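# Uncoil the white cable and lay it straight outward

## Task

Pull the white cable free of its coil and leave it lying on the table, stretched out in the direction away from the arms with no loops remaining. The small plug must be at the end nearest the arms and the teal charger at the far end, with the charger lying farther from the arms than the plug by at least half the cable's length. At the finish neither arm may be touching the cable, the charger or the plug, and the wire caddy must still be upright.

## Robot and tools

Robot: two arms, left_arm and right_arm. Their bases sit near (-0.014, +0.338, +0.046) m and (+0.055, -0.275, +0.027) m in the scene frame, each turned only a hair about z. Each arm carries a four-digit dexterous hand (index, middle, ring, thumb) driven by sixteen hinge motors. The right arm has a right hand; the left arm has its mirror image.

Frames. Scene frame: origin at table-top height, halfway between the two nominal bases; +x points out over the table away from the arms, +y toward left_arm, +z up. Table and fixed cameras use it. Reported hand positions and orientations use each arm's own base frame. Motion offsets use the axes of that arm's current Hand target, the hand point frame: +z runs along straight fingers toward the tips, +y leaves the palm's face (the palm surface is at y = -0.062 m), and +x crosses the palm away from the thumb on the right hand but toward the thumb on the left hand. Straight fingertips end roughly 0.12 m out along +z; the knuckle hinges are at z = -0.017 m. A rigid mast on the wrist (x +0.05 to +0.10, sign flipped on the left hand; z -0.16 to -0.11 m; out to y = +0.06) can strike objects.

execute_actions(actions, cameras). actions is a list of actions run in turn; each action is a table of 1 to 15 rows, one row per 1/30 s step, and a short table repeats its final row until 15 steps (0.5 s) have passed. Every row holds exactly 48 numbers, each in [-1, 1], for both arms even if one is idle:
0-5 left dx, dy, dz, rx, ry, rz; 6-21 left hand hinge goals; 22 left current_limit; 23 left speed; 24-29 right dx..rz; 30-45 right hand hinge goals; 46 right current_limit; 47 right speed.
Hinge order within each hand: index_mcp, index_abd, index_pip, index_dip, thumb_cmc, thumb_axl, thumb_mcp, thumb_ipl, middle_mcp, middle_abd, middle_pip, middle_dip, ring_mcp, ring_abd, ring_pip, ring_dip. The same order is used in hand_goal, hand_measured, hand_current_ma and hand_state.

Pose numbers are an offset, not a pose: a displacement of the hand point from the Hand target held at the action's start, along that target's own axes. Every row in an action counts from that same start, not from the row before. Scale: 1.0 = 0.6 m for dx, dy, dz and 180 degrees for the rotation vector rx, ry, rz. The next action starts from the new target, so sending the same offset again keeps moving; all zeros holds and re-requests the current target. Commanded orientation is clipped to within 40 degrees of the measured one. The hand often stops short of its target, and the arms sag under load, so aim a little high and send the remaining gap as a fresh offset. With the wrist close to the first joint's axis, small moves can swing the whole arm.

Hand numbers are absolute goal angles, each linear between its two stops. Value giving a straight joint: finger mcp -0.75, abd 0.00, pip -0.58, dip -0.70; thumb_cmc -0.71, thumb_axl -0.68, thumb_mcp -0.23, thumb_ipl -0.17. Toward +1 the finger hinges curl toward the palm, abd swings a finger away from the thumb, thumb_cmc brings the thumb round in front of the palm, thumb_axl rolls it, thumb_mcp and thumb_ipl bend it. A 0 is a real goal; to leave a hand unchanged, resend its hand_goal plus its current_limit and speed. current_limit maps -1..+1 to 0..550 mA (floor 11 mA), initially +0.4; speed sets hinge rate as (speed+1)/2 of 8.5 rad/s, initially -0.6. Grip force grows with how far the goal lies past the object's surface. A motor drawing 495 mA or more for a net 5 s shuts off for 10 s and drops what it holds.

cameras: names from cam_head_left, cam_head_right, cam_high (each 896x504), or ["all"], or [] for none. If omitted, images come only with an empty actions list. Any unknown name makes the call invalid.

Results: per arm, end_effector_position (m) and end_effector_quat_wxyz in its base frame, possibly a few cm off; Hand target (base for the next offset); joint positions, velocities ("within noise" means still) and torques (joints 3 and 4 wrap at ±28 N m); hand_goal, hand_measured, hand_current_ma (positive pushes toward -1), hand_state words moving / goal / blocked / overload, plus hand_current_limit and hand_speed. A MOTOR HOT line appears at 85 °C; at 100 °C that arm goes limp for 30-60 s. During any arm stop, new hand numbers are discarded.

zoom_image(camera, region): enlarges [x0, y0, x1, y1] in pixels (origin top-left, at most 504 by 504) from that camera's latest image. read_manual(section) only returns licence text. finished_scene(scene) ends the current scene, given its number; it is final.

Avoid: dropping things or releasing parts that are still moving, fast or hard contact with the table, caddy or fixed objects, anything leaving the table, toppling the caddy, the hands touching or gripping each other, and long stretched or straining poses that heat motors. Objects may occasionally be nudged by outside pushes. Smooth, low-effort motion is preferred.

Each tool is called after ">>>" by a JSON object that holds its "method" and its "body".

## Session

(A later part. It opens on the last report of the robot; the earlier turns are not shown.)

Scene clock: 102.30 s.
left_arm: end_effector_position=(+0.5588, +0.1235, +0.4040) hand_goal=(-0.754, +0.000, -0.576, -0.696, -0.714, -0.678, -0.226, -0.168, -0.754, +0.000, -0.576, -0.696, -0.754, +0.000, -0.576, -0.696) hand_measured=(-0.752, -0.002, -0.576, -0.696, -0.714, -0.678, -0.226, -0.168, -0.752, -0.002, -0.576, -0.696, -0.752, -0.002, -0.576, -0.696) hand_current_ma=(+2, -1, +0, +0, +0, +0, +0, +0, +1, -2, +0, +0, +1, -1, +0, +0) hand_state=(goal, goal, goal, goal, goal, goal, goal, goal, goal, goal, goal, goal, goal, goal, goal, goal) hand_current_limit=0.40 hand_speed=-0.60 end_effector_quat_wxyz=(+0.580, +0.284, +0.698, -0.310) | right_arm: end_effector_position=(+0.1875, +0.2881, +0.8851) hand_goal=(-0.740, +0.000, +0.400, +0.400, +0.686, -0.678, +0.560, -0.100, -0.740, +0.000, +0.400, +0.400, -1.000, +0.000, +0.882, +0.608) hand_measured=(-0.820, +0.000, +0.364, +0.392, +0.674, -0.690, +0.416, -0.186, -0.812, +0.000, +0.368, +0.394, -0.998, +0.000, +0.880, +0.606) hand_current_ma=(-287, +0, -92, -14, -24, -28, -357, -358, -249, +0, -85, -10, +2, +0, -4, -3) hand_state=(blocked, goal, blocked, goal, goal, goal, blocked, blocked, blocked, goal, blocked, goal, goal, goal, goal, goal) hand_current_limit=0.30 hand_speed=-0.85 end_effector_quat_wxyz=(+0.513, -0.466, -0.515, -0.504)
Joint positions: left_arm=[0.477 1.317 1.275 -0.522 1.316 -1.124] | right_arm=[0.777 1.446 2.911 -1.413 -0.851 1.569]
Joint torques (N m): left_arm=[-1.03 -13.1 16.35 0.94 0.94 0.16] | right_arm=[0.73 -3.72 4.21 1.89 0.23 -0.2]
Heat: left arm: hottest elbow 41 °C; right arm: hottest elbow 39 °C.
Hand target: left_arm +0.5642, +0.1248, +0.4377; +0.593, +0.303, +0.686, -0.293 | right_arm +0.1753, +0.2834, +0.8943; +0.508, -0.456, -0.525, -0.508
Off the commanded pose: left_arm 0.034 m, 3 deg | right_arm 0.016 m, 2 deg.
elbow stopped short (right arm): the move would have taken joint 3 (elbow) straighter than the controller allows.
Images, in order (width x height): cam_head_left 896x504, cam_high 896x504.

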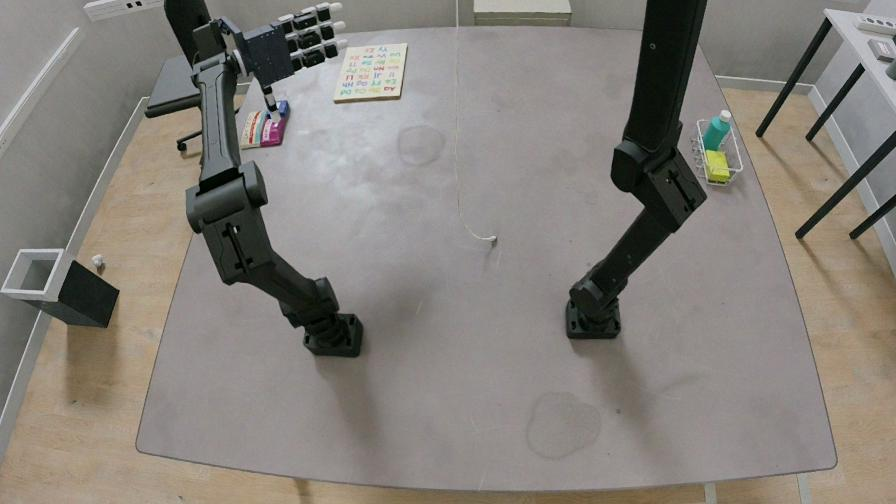

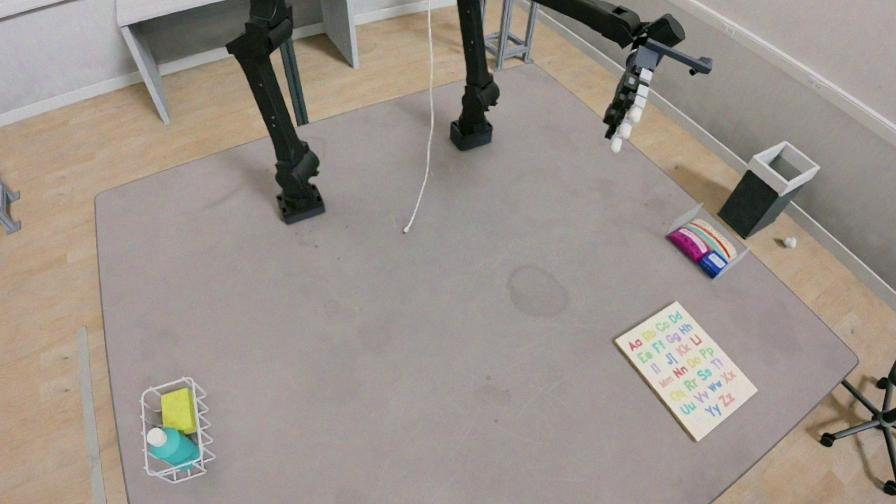

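>>> {"method": "execute_actions", "body": {"actions": [[[0,0,0,0,0,0,-0.754,0,-0.576,-0.696,-0.714,-0.678,-0.226,-0.168,-0.754,0,-0.576,-0.696,-0.754,0,-0.576,-0.696,0.4,-0.6, 0.0245,-0.0987,0.0053,0.0456,0.0122,-0.0086,-0.74,0,0.40,0.40,0.686,-0.678,0.56,-0.10,-0.74,0,0.40,0.40,-1,0,0.883,0.609,0.3,-0.85]],[[0,0,0,0,0,0,-0.754,0,-0.576,-0.696,-0.714,-0.678,-0.226,-0.168,-0.754,0,-0.576,-0.696,-0.754,0,-0.576,-0.696,0.4,-0.6, 0.0263,-0.0962,0.0202,0.0556,0.0148,-0.0064,-0.74,0,0.40,0.40,0.686,-0.678,0.56,-0.10,-0.74,0,0.40,0.40,-1,0,0.883,0.609,0.3,-0.85]]], "cameras": ["cam_high", "cam_head_left"]}}

Scene clock: 103.90 s.
left_arm: end_effector_position=(+0.5588, +0.1235, +0.4040) hand_goal=(-0.754, +0.000, -0.576, -0.696, -0.714, -0.678, -0.226, -0.168, -0.754, +0.000, -0.576, -0.696, -0.754, +0.000, -0.576, -0.696) hand_measured=(-0.752, -0.002, -0.576, -0.696, -0.714, -0.678, -0.226, -0.168, -0.752, -0.002, -0.576, -0.696, -0.752, -0.002, -0.576, -0.696) hand_current_ma=(+2, -1, +0, +0, +0, +0, +0, +0, +1, -2, +0, +0, +1, -1, +0, +0) hand_state=(goal, goal, goal, goal, goal, goal, goal, goal, goal, goal, goal, goal, goal, goal, goal, goal) hand_current_limit=0.40 hand_speed=-0.60 end_effector_quat_wxyz=(+0.580, +0.284, +0.698, -0.310) | right_arm: end_effector_position=(+0.0656, +0.2911, +0.9022) hand_goal=(-0.740, +0.000, +0.400, +0.400, +0.686, -0.678, +0.560, -0.100, -0.740, +0.000, +0.400, +0.400, -1.000, +0.000, +0.882, +0.608) hand_measured=(-0.820, +0.000, +0.364, +0.392, +0.674, -0.690, +0.416, -0.186, -0.812, +0.000, +0.368, +0.394, -0.998, +0.000, +0.880, +0.606) hand_current_ma=(-287, +0, -92, -13, -24, -28, -357, -358, -249, +0, -85, -10, +1, +0, -3, -3) hand_state=(blocked, goal, blocked, goal, goal, goal, blocked, blocked, blocked, goal, blocked, goal, goal, goal, goal, goal) hand_current_limit=0.30 hand_speed=-0.85 end_effector_quat_wxyz=(+0.587, -0.355, -0.582, -0.437)
Joint positions: left_arm=[0.477 1.317 1.275 -0.522 1.316 -1.124] | right_arm=[1.096 1.385 2.911 -1.419 -0.856 1.559]
Joint torques (N m): left_arm=[-1.2 -13.39 16.35 0.94 0.92 0.15] | right_arm=[0.97 -2.32 3.69 2.45 0.31 -0.19]
Heat: left arm: hottest elbow 41 °C; right arm: hottest elbow 39 °C.
Hand target: left_arm +0.5642, +0.1248, +0.4377; +0.593, +0.303, +0.686, -0.293 | right_arm +0.0551, +0.2807, +0.9151; +0.583, -0.335, -0.588, -0.449
Off the commanded pose: left_arm 0.034 m, 3 deg | right_arm 0.019 m, 3 deg.
elbow stopped short (right arm): the move would have taken joint 3 (elbow) straighter than the controller allows.
Images, in order (width x height): cam_head_left 896x504, cam_high 896x504.

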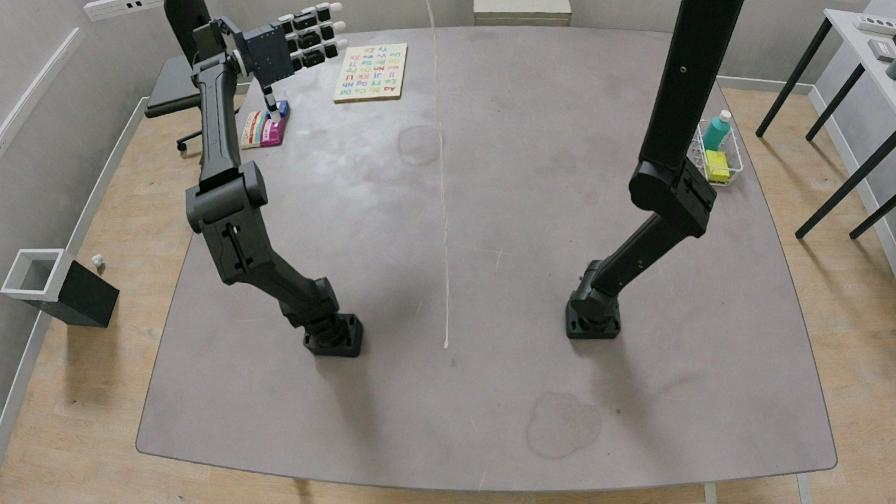

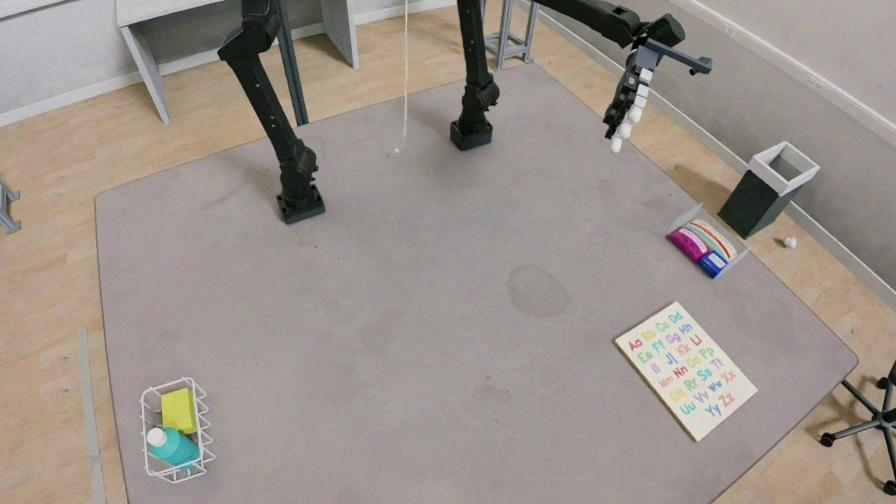

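>>> {"method": "execute_actions", "body": {"actions": [[[0,0,0,0,0,0,-0.754,0,-0.576,-0.696,-0.714,-0.678,-0.226,-0.168,-0.754,0,-0.576,-0.696,-0.754,0,-0.576,-0.696,0.4,-0.6, -0.0492,-0.0066,-0.0056,0,0,0,-0.74,0,0.40,0.40,0.686,-0.678,0.56,-0.10,-0.74,0,0.40,0.40,-1,0,0.883,0.609,0.3,-0.85]],[[0,0,0,0,0,0,-0.754,0,-0.576,-0.696,-0.714,-0.678,-0.226,-0.168,-0.754,0,-0.576,-0.696,-0.754,0,-0.576,-0.696,0.4,-0.6, 0,0,0,0,0,0,-0.74,0,0.40,0.40,0.686,-0.678,0.56,-0.10,-0.74,0,0.40,0.40,-1,0,0.883,0.609,0.3,-0.85]]], "cameras": ["cam_high", "cam_head_left"]}}

Scene clock: 105.97 s.
left_arm: end_effector_position=(+0.5588, +0.1235, +0.4040) hand_goal=(-0.754, +0.000, -0.576, -0.696, -0.714, -0.678, -0.226, -0.168, -0.754, +0.000, -0.576, -0.696, -0.754, +0.000, -0.576, -0.696) hand_measured=(-0.752, -0.002, -0.576, -0.696, -0.714, -0.678, -0.226, -0.168, -0.752, -0.002, -0.576, -0.696, -0.752, -0.002, -0.576, -0.696) hand_current_ma=(+2, -1, +0, +0, +0, +0, +0, +0, +1, -2, +0, +0, +1, -1, +0, +0) hand_state=(goal, goal, goal, goal, goal, goal, goal, goal, goal, goal, goal, goal, goal, goal, goal, goal) hand_current_limit=0.40 hand_speed=-0.60 end_effector_quat_wxyz=(+0.580, +0.284, +0.698, -0.310) | right_arm: end_effector_position=(+0.0632, +0.2871, +0.8761) hand_goal=(-0.740, +0.000, +0.400, +0.400, +0.686, -0.678, +0.560, -0.100, -0.740, +0.000, +0.400, +0.400, -1.000, +0.000, +0.882, +0.608) hand_measured=(-0.820, +0.000, +0.364, +0.392, +0.674, -0.690, +0.416, -0.186, -0.812, +0.000, +0.368, +0.394, -0.998, +0.000, +0.880, +0.606) hand_current_ma=(-287, +0, -92, -13, -24, -28, -358, -357, -249, +0, -85, -10, +1, +0, -3, -3) hand_state=(blocked, goal, blocked, goal, goal, goal, blocked, blocked, blocked, goal, blocked, goal, goal, goal, goal, goal) hand_current_limit=0.30 hand_speed=-0.85 end_effector_quat_wxyz=(+0.578, -0.350, -0.590, -0.441)
Joint positions: left_arm=[0.477 1.317 1.275 -0.522 1.316 -1.124] | right_arm=[1.103 1.151 2.453 -1.215 -0.849 1.52]
Joint torques (N m): left_arm=[-0.91 -13.33 16.32 0.91 0.92 0.15] | right_arm=[0.56 -0.97 4.3 2.95 0.24 0.03]
Heat: left arm: hottest elbow 41 °C; right arm: hottest elbow 38 °C.
Hand target: left_arm +0.5642, +0.1248, +0.4377; +0.593, +0.303, +0.686, -0.293 | right_arm +0.0555, +0.2800, +0.8852; +0.583, -0.335, -0.588, -0.449
Off the commanded pose: left_arm 0.034 m, 3 deg | right_arm 0.014 m, 2 deg.
Images, in order (width x height): cam_head_left 896x504, cam_high 896x504.

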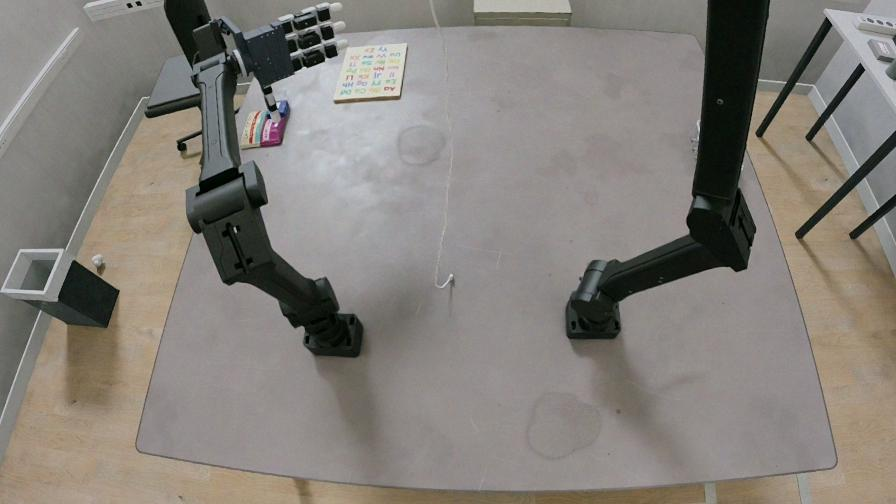

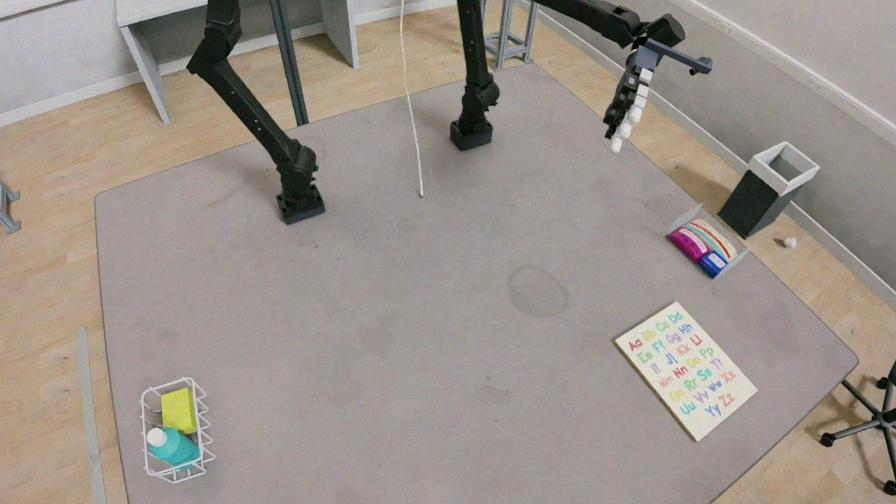

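>>> {"method": "execute_actions", "body": {"actions": [[[0,0,0,0,0,0,-0.754,0,-0.576,-0.696,-0.714,-0.678,-0.226,-0.168,-0.754,0,-0.576,-0.696,-0.754,0,-0.576,-0.696,0.4,-0.6, 0.074,-0.084,0.0443,0.0525,0.0071,0.006,-0.74,0,0.40,0.40,0.686,-0.678,0.56,-0.10,-0.74,0,0.40,0.40,-1,0,0.883,0.609,0.3,-0.85]],[[0,0,0,0,0,0,-0.754,0,-0.576,-0.696,-0.714,-0.678,-0.226,-0.168,-0.754,0,-0.576,-0.696,-0.754,0,-0.576,-0.696,0.4,-0.6, 0.0057,-0.0852,0.052,0.0657,0.0089,0.0075,-0.74,0,0.40,0.40,0.686,-0.678,0.56,-0.10,-0.74,0,0.40,0.40,-1,0,0.883,0.609,0.3,-0.85]],[[0,0,0,0,0,0,-0.754,0,-0.576,-0.696,-0.714,-0.678,-0.226,-0.168,-0.754,0,-0.576,-0.696,-0.754,0,-0.576,-0.696,0.4,-0.6, -0.0821,-0.0111,-0.0093,0,0,0,-0.74,0,0.40,0.40,0.686,-0.678,0.56,-0.10,-0.74,0,0.40,0.40,-1,0,0.883,0.609,0.3,-0.85]]], "cameras": ["cam_high", "cam_head_left"]}}

Scene clock: 109.27 s.
left_arm: end_effector_position=(+0.5588, +0.1235, +0.4040) hand_goal=(-0.754, +0.000, -0.576, -0.696, -0.714, -0.678, -0.226, -0.168, -0.754, +0.000, -0.576, -0.696, -0.754, +0.000, -0.576, -0.696) hand_measured=(-0.752, -0.002, -0.576, -0.696, -0.714, -0.678, -0.226, -0.168, -0.752, -0.002, -0.576, -0.696, -0.752, -0.002, -0.576, -0.696) hand_current_ma=(+2, -1, +0, +0, +0, +0, +0, +0, +1, -2, +0, +0, +1, -1, +0, +0) hand_state=(goal, goal, goal, goal, goal, goal, goal, goal, goal, goal, goal, goal, goal, goal, goal, goal) hand_current_limit=0.40 hand_speed=-0.60 end_effector_quat_wxyz=(+0.580, +0.284, +0.698, -0.310) | right_arm: end_effector_position=(-0.0607, +0.2823, +0.8623) hand_goal=(-0.740, +0.000, +0.400, +0.400, +0.686, -0.678, +0.560, -0.100, -0.740, +0.000, +0.400, +0.400, -1.000, +0.000, +0.882, +0.608) hand_measured=(-0.820, +0.000, +0.364, +0.394, +0.674, -0.690, +0.416, -0.186, -0.812, +0.000, +0.368, +0.394, -1.000, +0.000, +0.880, +0.606) hand_current_ma=(-287, +0, -92, -11, -25, -28, -358, -357, -249, +0, -85, -10, +0, +0, -3, -3) hand_state=(blocked, goal, blocked, goal, goal, goal, blocked, blocked, blocked, goal, blocked, goal, goal, goal, goal, goal) hand_current_limit=0.30 hand_speed=-0.85 end_effector_quat_wxyz=(+0.642, -0.250, -0.656, -0.308)
Joint positions: left_arm=[0.477 1.317 1.275 -0.522 1.316 -1.124] | right_arm=[1.614 1.15 2.475 -1.307 -0.716 1.499]
Joint torques (N m): left_arm=[-0.85 -13.04 16.28 0.83 0.92 0.17] | right_arm=[0.5 -0.32 4.25 2.96 0.08 -0.12]
Heat: left arm: hottest elbow 41 °C; right arm: hottest elbow 38 °C.
Hand target: left_arm +0.5642, +0.1248, +0.4377; +0.593, +0.303, +0.686, -0.293 | right_arm -0.0644, +0.2779, +0.8735; +0.659, -0.223, -0.639, -0.329
Off the commanded pose: left_arm 0.034 m, 3 deg | right_arm 0.013 m, 5 deg.
elbow stopped short (right arm): the move would have taken joint 3 (elbow) straighter than the controller allows.
Images, in order (width x height): cam_head_left 896x504, cam_high 896x504.

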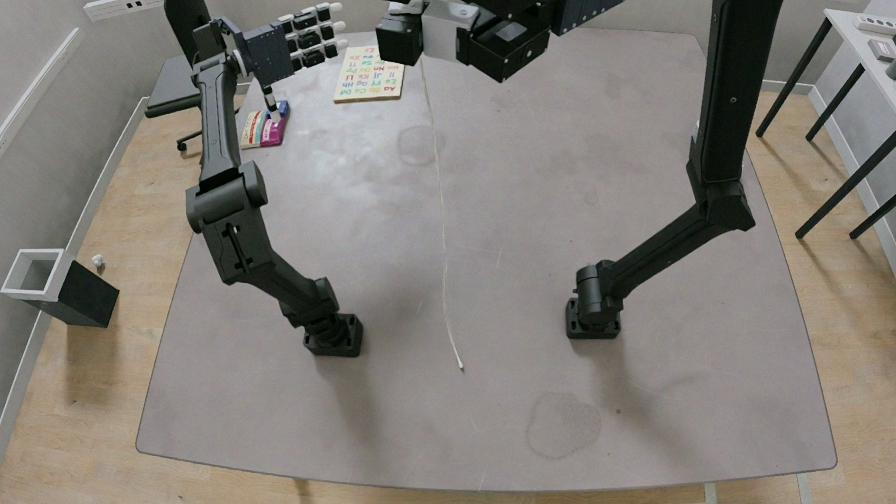

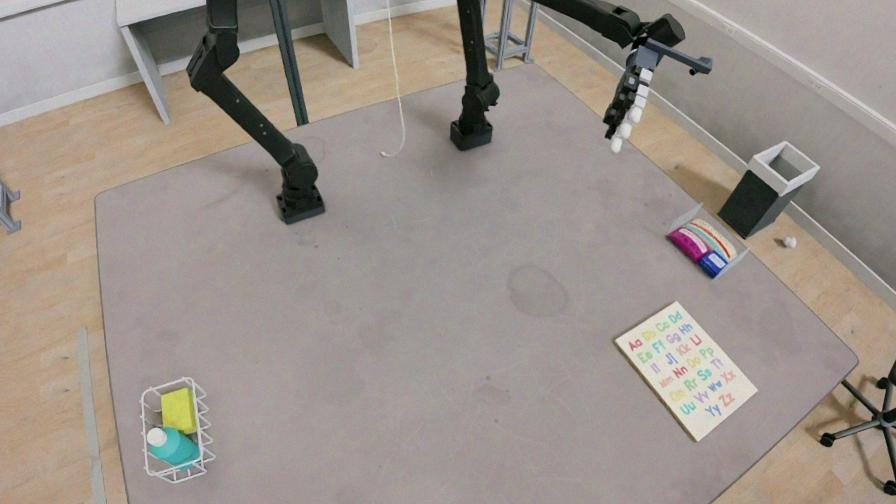

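>>> {"method": "execute_actions", "body": {"actions": [[[0,0,0,0,0,0,-0.754,0,-0.576,-0.696,-0.714,-0.678,-0.226,-0.168,-0.754,0,-0.576,-0.696,-0.754,0,-0.576,-0.696,0.4,-0.6, -0.0425,0.0672,-0.0745,-0.0606,-0.0195,0.0108,-0.74,0,0.40,0.40,0.686,-0.678,0.56,-0.10,-0.74,0,0.40,0.40,-1,0,0.883,0.609,0.3,-0.85]],[[0,0,0,0,0,0,-0.754,0,-0.576,-0.696,-0.714,-0.678,-0.226,-0.168,-0.754,0,-0.576,-0.696,-0.754,0,-0.576,-0.696,0.4,-0.6, -0.0433,0.0813,-0.0578,-0.0611,-0.0164,0.0134,-0.74,0,0.40,0.40,0.686,-0.678,0.56,-0.10,-0.74,0,0.40,0.40,-1,0,0.883,0.609,0.3,-0.85]],[[0,0,0,0,0,0,-0.754,0,-0.576,-0.696,-0.714,-0.678,-0.226,-0.168,-0.754,0,-0.576,-0.696,-0.754,0,-0.576,-0.696,0.4,-0.6, -0.0417,0.1015,-0.0382,-0.0539,-0.0089,0.0107,-0.74,0,0.40,0.40,0.686,-0.678,0.56,-0.10,-0.74,0,0.40,0.40,-1,0,0.883,0.609,0.3,-0.85]],[[0,0,0,0,0,0,-0.754,0,-0.576,-0.696,-0.714,-0.678,-0.226,-0.168,-0.754,0,-0.576,-0.696,-0.754,0,-0.576,-0.696,0.4,-0.6, -0.0387,0.1078,-0.0193,-0.0539,-0.0072,0.0122,-0.74,0,0.40,0.40,0.686,-0.678,0.56,-0.10,-0.74,0,0.40,0.40,-1,0,0.883,0.609,0.3,-0.85]]], "cameras": ["cam_high", "cam_head_left"]}}

Scene clock: 113.57 s.
left_arm: end_effector_position=(+0.5588, +0.1235, +0.4040) hand_goal=(-0.754, +0.000, -0.576, -0.696, -0.714, -0.678, -0.226, -0.168, -0.754, +0.000, -0.576, -0.696, -0.754, +0.000, -0.576, -0.696) hand_measured=(-0.752, -0.002, -0.576, -0.696, -0.714, -0.678, -0.226, -0.168, -0.752, -0.002, -0.576, -0.696, -0.752, -0.002, -0.576, -0.696) hand_current_ma=(+2, -1, +0, +0, +0, +0, +0, +0, +1, -2, +0, +0, +1, -1, +0, +0) hand_state=(goal, goal, goal, goal, goal, goal, goal, goal, goal, goal, goal, goal, goal, goal, goal, goal) hand_current_limit=0.40 hand_speed=-0.60 end_effector_quat_wxyz=(+0.580, +0.284, +0.698, -0.310) | right_arm: end_effector_position=(+0.1885, +0.2857, +0.7692) hand_goal=(-0.740, +0.000, +0.400, +0.400, +0.686, -0.678, +0.560, -0.100, -0.740, +0.000, +0.400, +0.400, -1.000, +0.000, +0.882, +0.608) hand_measured=(-0.820, +0.000, +0.364, +0.394, +0.674, -0.690, +0.416, -0.186, -0.812, +0.000, +0.368, +0.394, -1.000, +0.000, +0.880, +0.606) hand_current_ma=(-287, +0, -92, -11, -25, -28, -357, -357, -249, +0, -85, -10, +0, +0, -3, -3) hand_state=(blocked, goal, blocked, goal, goal, goal, blocked, blocked, blocked, goal, blocked, goal, goal, goal, goal, goal) hand_current_limit=0.30 hand_speed=-0.85 end_effector_quat_wxyz=(+0.507, -0.517, -0.519, -0.455)
Joint positions: left_arm=[0.477 1.317 1.275 -0.522 1.316 -1.124] | right_arm=[0.769 1.034 2.058 -1.134 -0.855 1.539]
Joint torques (N m): left_arm=[-1.14 -13.39 16.32 0.87 0.91 0.16] | right_arm=[-1.44 -1.67 6.87 2.88 -0.15 0.03]
Heat: left arm: hottest elbow 41 °C; right arm: hottest elbow 38 °C.
Hand target: left_arm +0.5642, +0.1248, +0.4377; +0.593, +0.303, +0.686, -0.293 | right_arm +0.1890, +0.2804, +0.7802; +0.506, -0.509, -0.515, -0.470
Off the commanded pose: left_arm 0.034 m, 3 deg | right_arm 0.012 m, 2 deg.
Images, in order (width x height): cam_head_left 896x504, cam_high 896x504.

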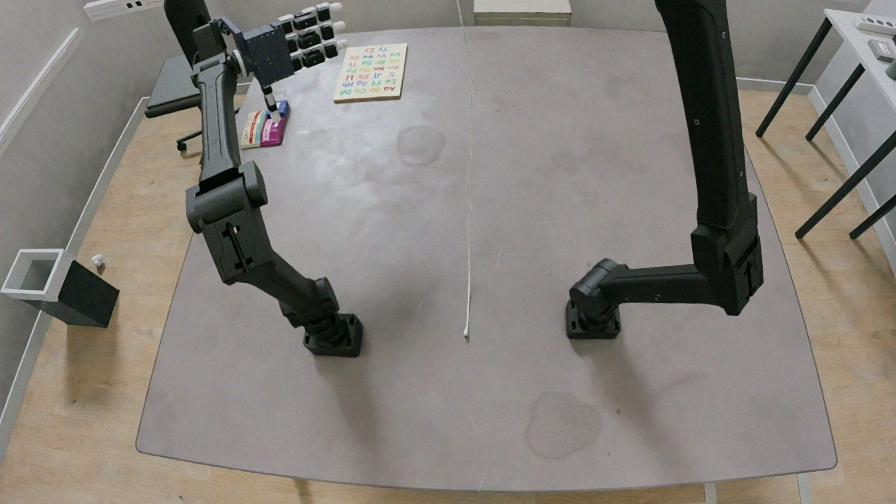

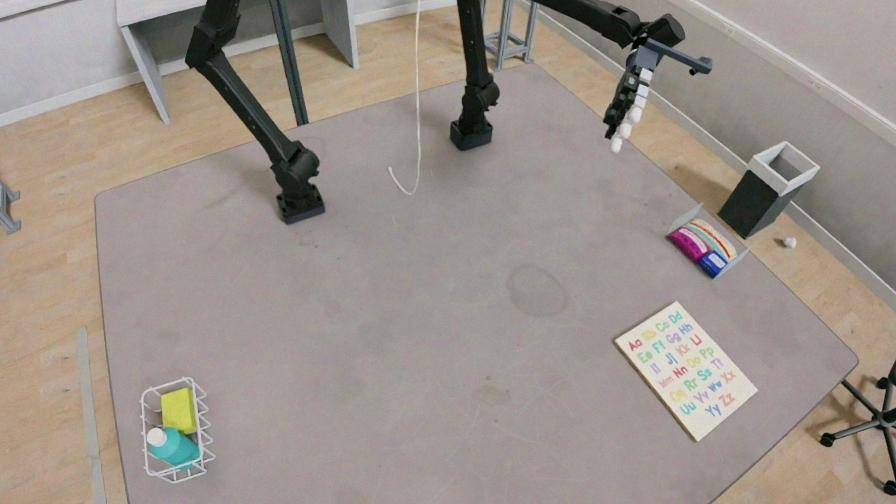

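>>> {"method": "execute_actions", "body": {"actions": [[[0,0,0,0,0,0,-0.754,0,-0.576,-0.696,-0.714,-0.678,-0.226,-0.168,-0.754,0,-0.576,-0.696,-0.754,0,-0.576,-0.696,0.4,-0.6, -0.051,0.112,0.0008,-0.0322,-0.0156,0.0233,-0.74,0,0.40,0.40,0.686,-0.678,0.56,-0.10,-0.74,0,0.40,0.40,-1,0,0.883,0.609,0.3,-0.85]],[[0,0,0,0,0,0,-0.754,0,-0.576,-0.696,-0.714,-0.678,-0.226,-0.168,-0.754,0,-0.576,-0.696,-0.754,0,-0.576,-0.696,0.4,-0.6, -0.0422,0.1148,0.0145,-0.0317,-0.0136,0.0248,-0.74,0,0.40,0.40,0.686,-0.678,0.56,-0.10,-0.74,0,0.40,0.40,-1,0,0.883,0.609,0.3,-0.85]],[[0,0,0,0,0,0,-0.754,0,-0.576,-0.696,-0.714,-0.678,-0.226,-0.168,-0.754,0,-0.576,-0.696,-0.754,0,-0.576,-0.696,0.4,-0.6, -0.05,0.111,0.0285,-0.0172,-0.0142,0.0243,-0.74,0,0.40,0.40,0.686,-0.678,0.56,-0.10,-0.74,0,0.40,0.40,-1,0,0.883,0.609,0.3,-0.85]],[[0,0,0,0,0,0,-0.754,0,-0.576,-0.696,-0.714,-0.678,-0.226,-0.168,-0.754,0,-0.576,-0.696,-0.754,0,-0.576,-0.696,0.4,-0.6, -0.0398,0.1128,0.0367,-0.0167,-0.0133,0.025,-0.74,0,0.40,0.40,0.686,-0.678,0.56,-0.10,-0.74,0,0.40,0.40,-1,0,0.883,0.609,0.3,-0.85]]], "cameras": ["cam_high", "cam_head_left"]}}

Scene clock: 116.33 s.
left_arm: end_effector_position=(+0.5588, +0.1235, +0.4040) hand_goal=(-0.754, +0.000, -0.576, -0.696, -0.714, -0.678, -0.226, -0.168, -0.754, +0.000, -0.576, -0.696, -0.754, +0.000, -0.576, -0.696) hand_measured=(-0.752, -0.002, -0.576, -0.696, -0.714, -0.678, -0.226, -0.168, -0.752, -0.002, -0.576, -0.696, -0.752, -0.002, -0.576, -0.696) hand_current_ma=(+2, -1, +0, +0, +0, +0, +0, +0, +1, -2, +0, +0, +1, -1, +0, +0) hand_state=(goal, goal, goal, goal, goal, goal, goal, goal, goal, goal, goal, goal, goal, goal, goal, goal) hand_current_limit=0.40 hand_speed=-0.60 end_effector_quat_wxyz=(+0.580, +0.284, +0.698, -0.310) | right_arm: end_effector_position=(+0.4459, +0.2917, +0.6111) hand_goal=(-0.740, +0.000, +0.400, +0.400, +0.686, -0.678, +0.560, -0.100, -0.740, +0.000, +0.400, +0.400, -1.000, +0.000, +0.882, +0.608) hand_measured=(-0.820, +0.000, +0.364, +0.394, +0.674, -0.690, +0.416, -0.186, -0.812, +0.000, +0.368, +0.394, -1.000, +0.000, +0.880, +0.606) hand_current_ma=(-287, +0, -92, -11, -25, -28, -357, -358, -249, +0, -85, -10, +1, +0, -3, -3) hand_state=(blocked, goal, blocked, goal, goal, goal, blocked, blocked, blocked, goal, blocked, goal, goal, goal, goal, goal) hand_current_limit=0.30 hand_speed=-0.85 end_effector_quat_wxyz=(-0.445, +0.701, +0.393, +0.396)
Joint positions: left_arm=[0.477 1.317 1.275 -0.522 1.316 -1.124] | right_arm=[0.437 1.347 1.984 -1.101 -0.864 1.54]
Joint torques (N m): left_arm=[-0.97 -13.1 16.32 0.91 0.93 0.15] | right_arm=[-0.97 -10.17 9.62 2.56 -0.36 0.03]
Heat: left arm: hottest elbow 42 °C; right arm: hottest elbow 38 °C.
Hand target: left_arm +0.5642, +0.1248, +0.4377; +0.593, +0.303, +0.686, -0.293 | right_arm +0.4451, +0.2866, +0.6299; -0.443, +0.691, +0.394, +0.415
Off the commanded pose: left_arm 0.034 m, 3 deg | right_arm 0.020 m, 3 deg.
Images, in order (width x height): cam_head_left 896x504, cam_high 896x504.

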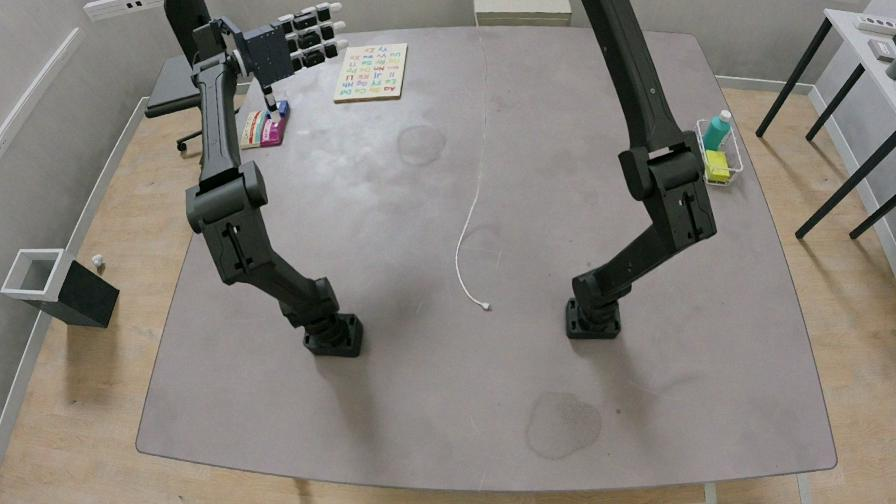

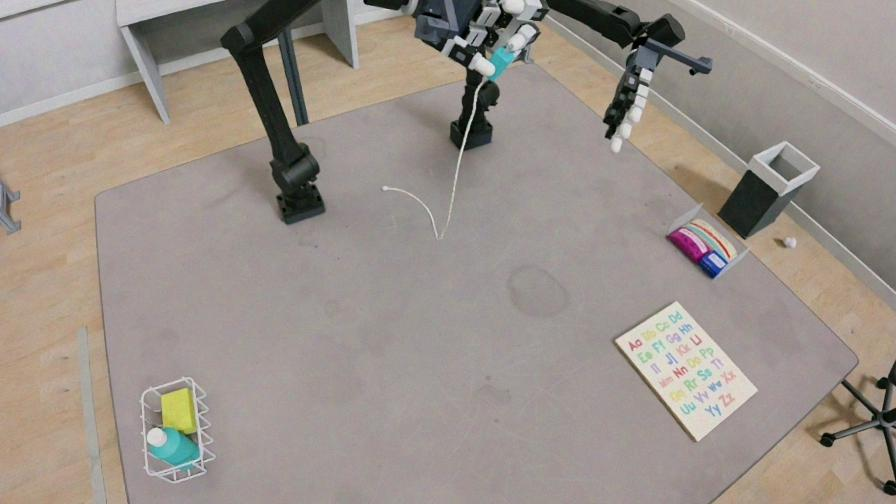

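>>> {"method": "execute_actions", "body": {"actions": [[[0,0,0,0,0,0,-0.754,0,-0.576,-0.696,-0.714,-0.678,-0.226,-0.168,-0.754,0,-0.576,-0.696,-0.754,0,-0.576,-0.696,0.4,-0.6, -0.0548,0.0987,0.0435,-0.0089,-0.02,0.0306,-0.74,0,0.40,0.40,0.686,-0.678,0.56,-0.10,-0.74,0,0.40,0.40,-1,0,0.883,0.609,0.3,-0.85]],[[0,0,0,0,0,0,-0.754,0,-0.576,-0.696,-0.714,-0.678,-0.226,-0.168,-0.754,0,-0.576,-0.696,-0.754,0,-0.576,-0.696,0.4,-0.6, -0.0422,0.102,0.0493,-0.0083,-0.0194,0.0311,-0.74,0,0.40,0.40,0.686,-0.678,0.56,-0.10,-0.74,0,0.40,0.40,-1,0,0.883,0.609,0.3,-0.85]],[[0,0,0,0,0,0,-0.754,0,-0.576,-0.696,-0.714,-0.678,-0.226,-0.168,-0.754,0,-0.576,-0.696,-0.754,0,-0.576,-0.696,0.4,-0.6, -0.0402,0.0993,0.0542,-0.005,-0.0217,0.0326,-0.74,0,0.40,0.40,0.686,-0.678,0.56,-0.10,-0.74,0,0.40,0.40,-1,0,0.883,0.609,0.3,-0.85]],[[0,0,0,0,0,0,-0.754,0,-0.576,-0.696,-0.714,-0.678,-0.226,-0.168,-0.754,0,-0.576,-0.696,-0.754,0,-0.576,-0.696,0.4,-0.6, -0.0258,0.102,0.0582,-0.005,-0.0217,0.0326,-0.74,0,0.40,0.40,0.686,-0.678,0.56,-0.10,-0.74,0,0.40,0.40,-1,0,0.883,0.609,0.3,-0.85]],[[0,0,0,0,0,0,-0.754,0,-0.576,-0.696,-0.714,-0.678,-0.226,-0.168,-0.754,0,-0.576,-0.696,-0.754,0,-0.576,-0.696,0.4,-0.6, -0.029,0.0975,0.0627,-0.0022,-0.0228,0.0314,-0.74,0,0.40,0.40,0.686,-0.678,0.56,-0.10,-0.74,0,0.40,0.40,-1,0,0.883,0.609,0.3,-0.85]],[[0,0,0,0,0,0,-0.754,0,-0.576,-0.696,-0.714,-0.678,-0.226,-0.168,-0.754,0,-0.576,-0.696,-0.754,0,-0.576,-0.696,0.4,-0.6, -0.0147,0.0992,0.0647,-0.0022,-0.0228,0.0314,-0.74,0,0.40,0.40,0.686,-0.678,0.56,-0.10,-0.74,0,0.40,0.40,-1,0,0.883,0.609,0.3,-0.85]]], "cameras": ["cam_high", "cam_head_left"]}}

Scene clock: 120.93 s.
left_arm: end_effector_position=(+0.5588, +0.1235, +0.4040) hand_goal=(-0.754, +0.000, -0.576, -0.696, -0.714, -0.678, -0.226, -0.168, -0.754, +0.000, -0.576, -0.696, -0.754, +0.000, -0.576, -0.696) hand_measured=(-0.752, -0.002, -0.576, -0.696, -0.714, -0.678, -0.226, -0.168, -0.752, -0.002, -0.576, -0.696, -0.752, -0.002, -0.576, -0.696) hand_current_ma=(+2, -1, +0, +0, +0, +0, +0, +0, +1, -2, +0, +0, +1, -1, +0, +0) hand_state=(goal, goal, goal, goal, goal, goal, goal, goal, goal, goal, goal, goal, goal, goal, goal, goal) hand_current_limit=0.40 hand_speed=-0.60 end_effector_quat_wxyz=(+0.580, +0.284, +0.698, -0.310) | right_arm: end_effector_position=(+0.6812, +0.2964, +0.2516) hand_goal=(-0.740, +0.000, +0.400, +0.400, +0.686, -0.678, +0.560, -0.100, -0.740, +0.000, +0.400, +0.400, -1.000, +0.000, +0.882, +0.608) hand_measured=(-0.820, +0.000, +0.364, +0.394, +0.674, -0.690, +0.416, -0.186, -0.812, +0.000, +0.368, +0.394, -0.996, +0.000, +0.880, +0.606) hand_current_ma=(-287, +0, -92, -11, -25, -28, -358, -358, -248, +0, -85, -10, +6, +0, -3, -3) hand_state=(blocked, goal, blocked, goal, goal, goal, blocked, blocked, blocked, goal, blocked, goal, goal, goal, goal, goal) hand_current_limit=0.30 hand_speed=-0.85 end_effector_quat_wxyz=(-0.427, +0.867, +0.227, +0.121)
Joint positions: left_arm=[0.477 1.317 1.275 -0.522 1.316 -1.124] | right_arm=[0.311 2.154 2.373 -1.387 -0.852 1.554]
Joint torques (N m): left_arm=[-0.73 -13.27 16.23 0.92 0.93 0.15] | right_arm=[-1.32 -22.65 12.52 0.77 -0.86 0.08]
Heat: left arm: hottest elbow 42 °C; right arm: hottest elbow 38 °C.
Hand target: left_arm +0.5642, +0.1248, +0.4377; +0.593, +0.303, +0.686, -0.293 | right_arm +0.6927, +0.2906, +0.2784; -0.428, +0.862, +0.231, +0.143
Off the commanded pose: left_arm 0.034 m, 3 deg | right_arm 0.030 m, 3 deg.
Images, in order (width x height): cam_head_left 896x504, cam_high 896x504.

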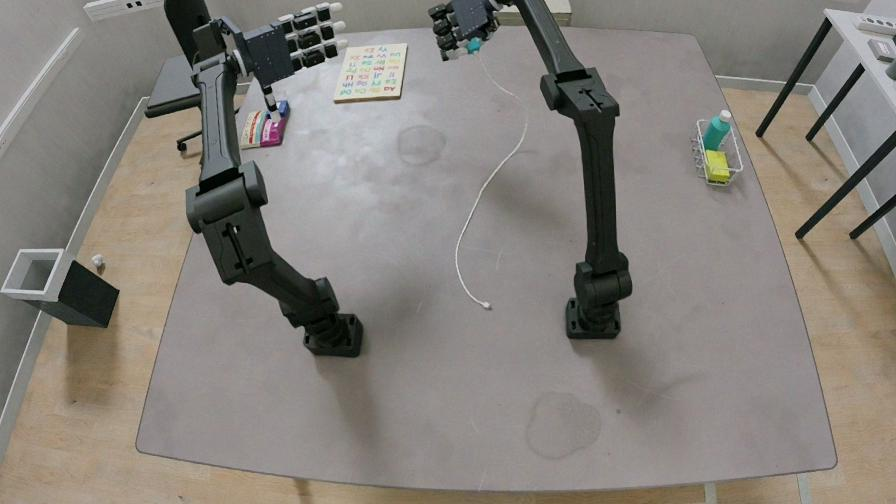

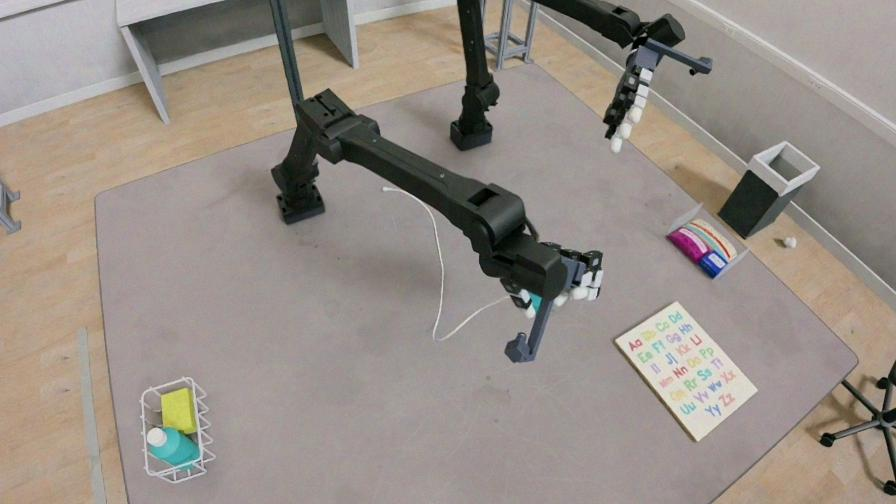

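>>> {"method": "execute_actions", "body": {"actions": [[[0,0,0,0,0,0,-0.754,0,-0.576,-0.696,-0.714,-0.678,-0.226,-0.168,-0.754,0,-0.576,-0.696,-0.754,0,-0.576,-0.696,0.4,-0.6, -0.022,0.0877,0.0648,0,-0.025,0.0298,-0.74,0,0.40,0.40,0.686,-0.678,0.56,-0.10,-0.74,0,0.40,0.40,-1,0,0.883,0.609,0.3,-0.85]],[[0,0,0,0,0,0,-0.754,0,-0.576,-0.696,-0.714,-0.678,-0.226,-0.168,-0.754,0,-0.576,-0.696,-0.754,0,-0.576,-0.696,0.4,-0.6, -0.0085,0.0892,0.066,0,-0.025,0.0298,-0.74,0,0.40,0.40,0.686,-0.678,0.56,-0.10,-0.74,0,0.40,0.40,-1,0,0.883,0.609,0.3,-0.85]],[[0,0,0,0,0,0,-0.754,0,-0.576,-0.696,-0.714,-0.678,-0.226,-0.168,-0.754,0,-0.576,-0.696,-0.754,0,-0.576,-0.696,0.4,-0.6, -0.0045,0.056,0.044,0,-0.0179,0.0213,-0.74,0,0.40,0.40,0.686,-0.678,0.56,-0.10,-0.74,0,0.40,0.40,-1,0,0.883,0.609,0.3,-0.85]],[[0,0,0,0,0,0,-0.754,0,-0.576,-0.696,-0.714,-0.678,-0.226,-0.168,-0.754,0,-0.576,-0.696,-0.754,0,-0.576,-0.696,0.4,-0.6, 0.0018,0.056,0.044,0,-0.0179,0.0213,-0.74,0,0.40,0.40,0.686,-0.678,0.56,-0.10,-0.74,0,0.40,0.40,-1,0,0.883,0.609,0.3,-0.85]]], "cameras": ["cam_high", "cam_head_left"]}}

>>> {"method": "zoom_image", "body": {"camera": "cam_head_left", "region": [410, 30, 530, 150]}}

>>> {"method": "zoom_image", "body": {"camera": "cam_high", "region": [480, 300, 620, 440]}}

Scene clock: 124.13 s.
left_arm: end_effector_position=(+0.5588, +0.1235, +0.4040) hand_goal=(-0.754, +0.000, -0.576, -0.696, -0.714, -0.678, -0.226, -0.168, -0.754, +0.000, -0.576, -0.696, -0.754, +0.000, -0.576, -0.696) hand_measured=(-0.752, -0.002, -0.576, -0.696, -0.714, -0.678, -0.226, -0.168, -0.752, -0.002, -0.576, -0.696, -0.752, -0.002, -0.576, -0.696) hand_current_ma=(+2, -1, +0, +0, +0, +0, +0, +0, +1, -2, +0, +0, +1, -1, +0, +0) hand_state=(goal, goal, goal, goal, goal, goal, goal, goal, goal, goal, goal, goal, goal, goal, goal, goal) hand_current_limit=0.40 hand_speed=-0.60 end_effector_quat_wxyz=(+0.580, +0.284, +0.698, -0.310) | right_arm: end_effector_position=(+0.7267, +0.2965, +0.0495) hand_goal=(-0.740, +0.000, +0.400, +0.400, +0.686, -0.678, +0.560, -0.100, -0.740, +0.000, +0.400, +0.400, -1.000, +0.000, +0.882, +0.608) hand_measured=(-0.820, +0.000, +0.364, +0.394, +0.674, -0.690, +0.416, -0.186, -0.812, +0.000, +0.368, +0.394, -0.996, +0.000, +0.880, +0.606) hand_current_ma=(-287, +0, -92, -11, -25, -28, -357, -357, -248, +0, -85, -10, +6, +0, -3, -3) hand_state=(blocked, goal, blocked, goal, goal, goal, blocked, blocked, blocked, goal, blocked, goal, goal, goal, goal, goal) hand_current_limit=0.30 hand_speed=-0.85 end_effector_quat_wxyz=(-0.417, +0.898, +0.137, +0.000)
Joint positions: left_arm=[0.477 1.317 1.275 -0.522 1.316 -1.124] | right_arm=[0.292 2.695 2.877 -1.591 -0.849 1.633]
Joint torques (N m): left_arm=[-1.03 -12.92 16.29 0.87 0.94 0.15] | right_arm=[-1.44 -25.99 11.93 1.01 -0.87 0.2]
Heat: left arm: hottest elbow 42 °C; right arm: hottest elbow 38 °C.
Hand target: left_arm +0.5642, +0.1248, +0.4377; +0.593, +0.303, +0.686, -0.293 | right_arm +0.7426, +0.2895, +0.0651; -0.410, +0.899, +0.145, -0.044
Off the commanded pose: left_arm 0.034 m, 3 deg | right_arm 0.023 m, 5 deg.
elbow stopped short (right arm): the move would have taken joint 3 (elbow) straighter than the controller allows.
Images, in order (width x height): cam_head_left 896x504, cam_high 896x504.

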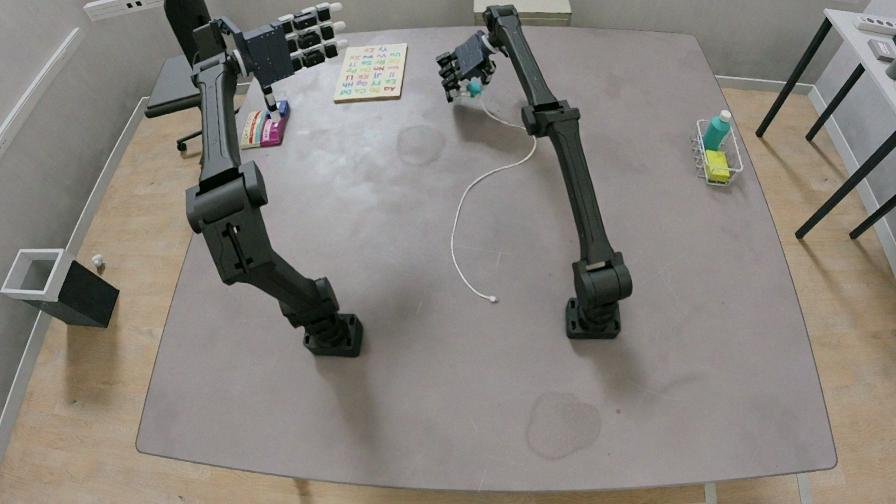

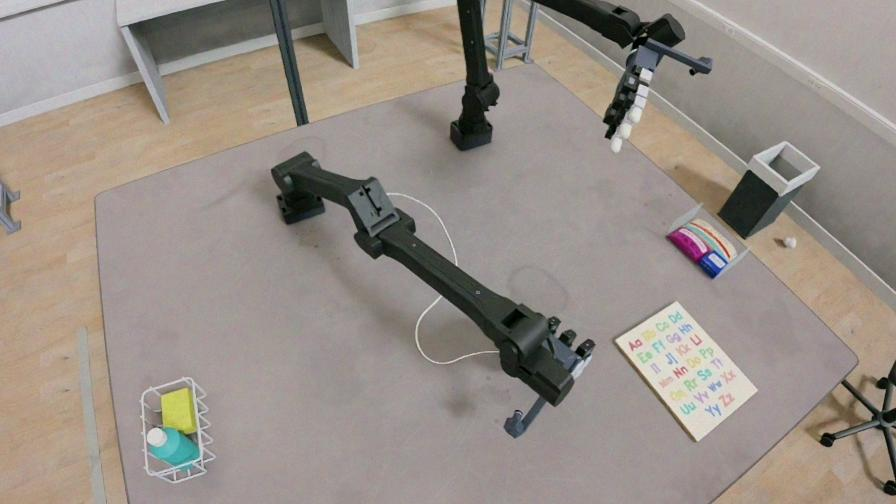

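Scaled by 4.200 from the camera's 896x504 image, which has a finer 1280x720 frame.

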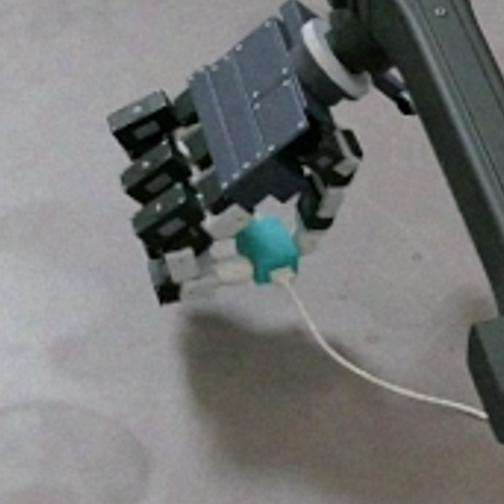

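Scaled by 3.600 from the camera's 896x504 image, which has a finer 1280x720 frame.

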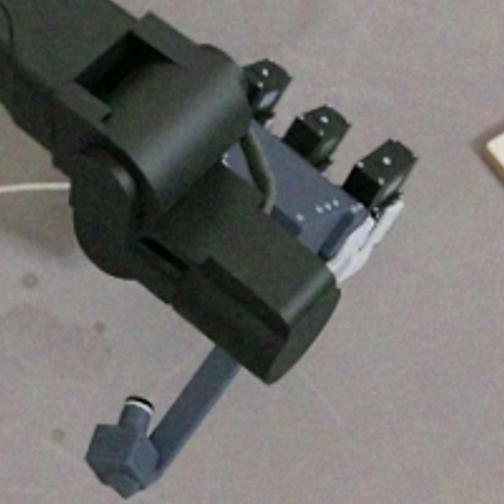

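>>> {"method": "execute_actions", "body": {"actions": [[[0,0,0,0,0,0,-0.754,0,-0.576,-0.696,-0.714,-0.678,-0.226,-0.168,-0.754,0,-0.576,-0.696,-0.754,0,-0.576,-0.696,0.4,-0.6, -0.008,0.032,0.0268,0,0,0,-0.74,0,0.40,0.40,0.686,-0.678,0.56,-0.10,-0.74,0,0.40,0.40,-1,0,0.883,0.609,0.3,-0.85]],[[0,0,0,0,0,0,-0.754,0,-0.576,-0.696,-0.714,-0.678,-0.226,-0.168,-0.754,0,-0.576,-0.696,-0.754,0,-0.576,-0.696,0.4,-0.6, -0.004,0.02,0.0168,0,0,0,-0.74,0,0.40,0.40,0.686,-0.678,0.56,-0.10,-0.74,0,0.40,0.40,-1,0,0.883,0.609,0.3,-0.85]]], "cameras": ["cam_high", "cam_head_left", "cam_head_right"]}}

>>> {"method": "zoom_image", "body": {"camera": "cam_head_left", "region": [410, 30, 530, 150]}}

>>> {"method": "zoom_image", "body": {"camera": "cam_head_right", "region": [410, 30, 530, 150]}}

Scene clock: 125.80 s.
left_arm: end_effector_position=(+0.5588, +0.1235, +0.4040) hand_goal=(-0.754, +0.000, -0.576, -0.696, -0.714, -0.678, -0.226, -0.168, -0.754, +0.000, -0.576, -0.696, -0.754, +0.000, -0.576, -0.696) hand_measured=(-0.752, -0.002, -0.576, -0.696, -0.714, -0.678, -0.226, -0.168, -0.752, -0.002, -0.576, -0.696, -0.752, -0.002, -0.576, -0.696) hand_current_ma=(+2, -1, +0, +0, +0, +0, +0, +0, +1, -2, +0, +0, +1, -1, +0, +0) hand_state=(goal, goal, goal, goal, goal, goal, goal, goal, goal, goal, goal, goal, goal, goal, goal, goal) hand_current_limit=0.40 hand_speed=-0.60 end_effector_quat_wxyz=(+0.580, +0.284, +0.698, -0.310) | right_arm: end_effector_position=(+0.7237, +0.2954, +0.0170) hand_goal=(-0.740, +0.000, +0.400, +0.400, +0.686, -0.678, +0.560, -0.100, -0.740, +0.000, +0.400, +0.400, -1.000, +0.000, +0.882, +0.608) hand_measured=(-0.820, +0.000, +0.364, +0.394, +0.674, -0.690, +0.416, -0.186, -0.812, +0.000, +0.368, +0.394, -0.996, +0.000, +0.880, +0.606) hand_current_ma=(-287, +0, -92, -11, -25, -28, -357, -357, -248, +0, -85, -10, +6, +0, -3, -3) hand_state=(blocked, goal, blocked, goal, goal, goal, blocked, blocked, blocked, goal, blocked, goal, goal, goal, goal, goal) hand_current_limit=0.30 hand_speed=-0.85 end_effector_quat_wxyz=(-0.414, +0.900, +0.134, -0.016)
Joint positions: left_arm=[0.477 1.317 1.275 -0.522 1.316 -1.124] | right_arm=[0.292 2.737 2.877 -1.591 -0.849 1.621]
Joint torques (N m): left_arm=[-1.08 -13.33 16.25 0.87 0.93 0.14] | right_arm=[-1.44 -25.35 11.9 0.36 -0.87 0]
Heat: left arm: hottest elbow 42 °C; right arm: hottest elbow 38 °C.
Hand target: left_arm +0.5642, +0.1248, +0.4377; +0.593, +0.303, +0.686, -0.293 | right_arm +0.7376, +0.2870, +0.0243; -0.410, +0.899, +0.145, -0.044
Off the commanded pose: left_arm 0.034 m, 3 deg | right_arm 0.018 m, 3 deg.
elbow stopped short (right arm): the move would have taken joint 3 (elbow) straighter than the controller allows.

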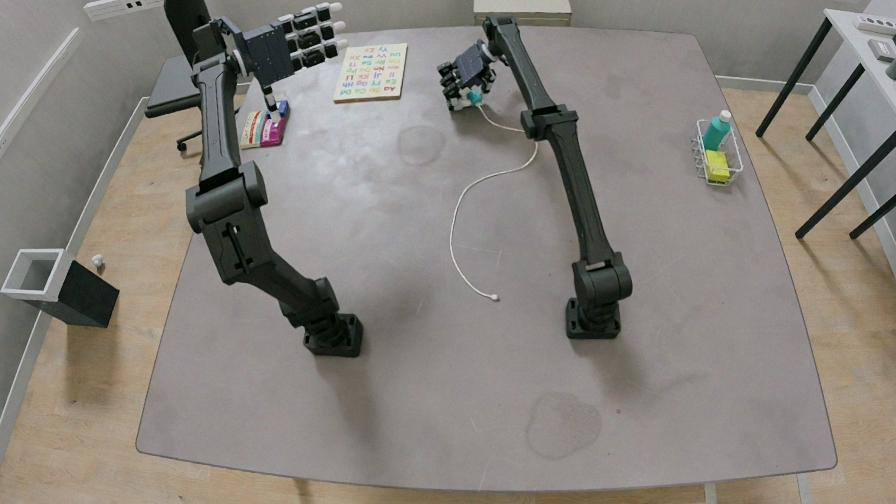

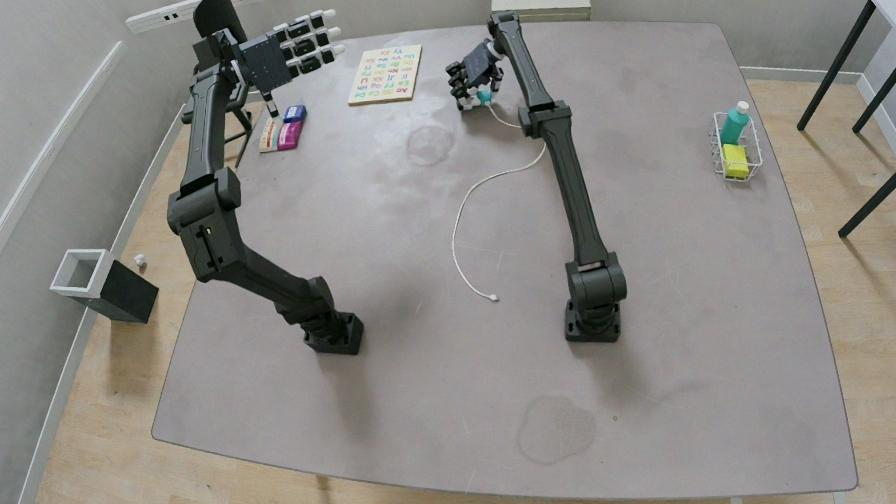

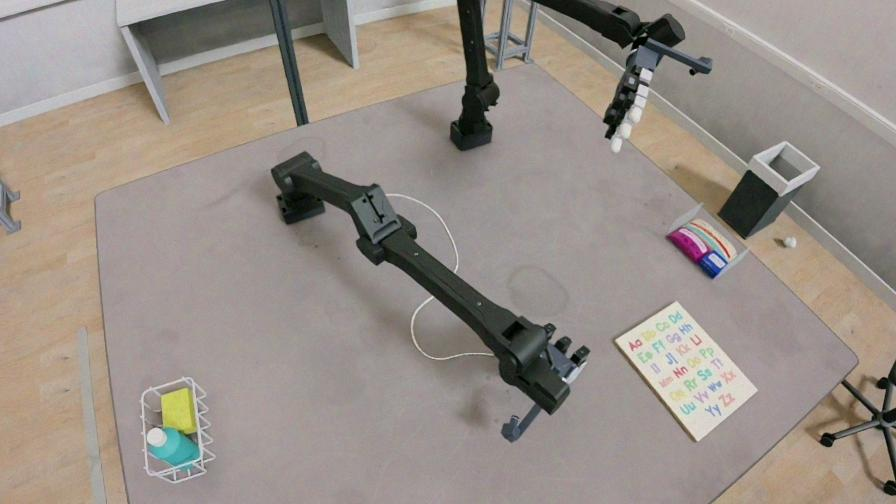

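Scaled by 4.200 from the camera's 896x504 image, which has a finer 1280x720 frame.

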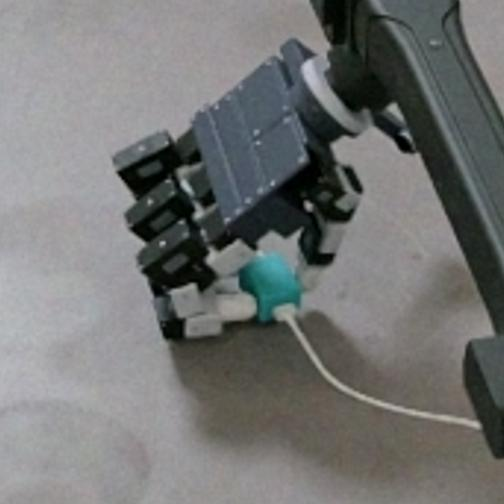

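Scaled by 4.200 from the camera's 896x504 image, which has a finer 1280x720 frame.

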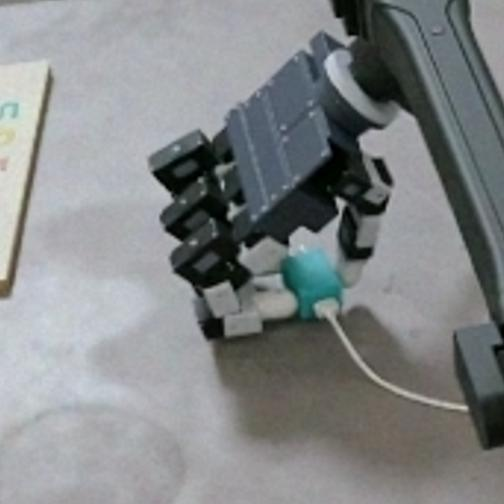

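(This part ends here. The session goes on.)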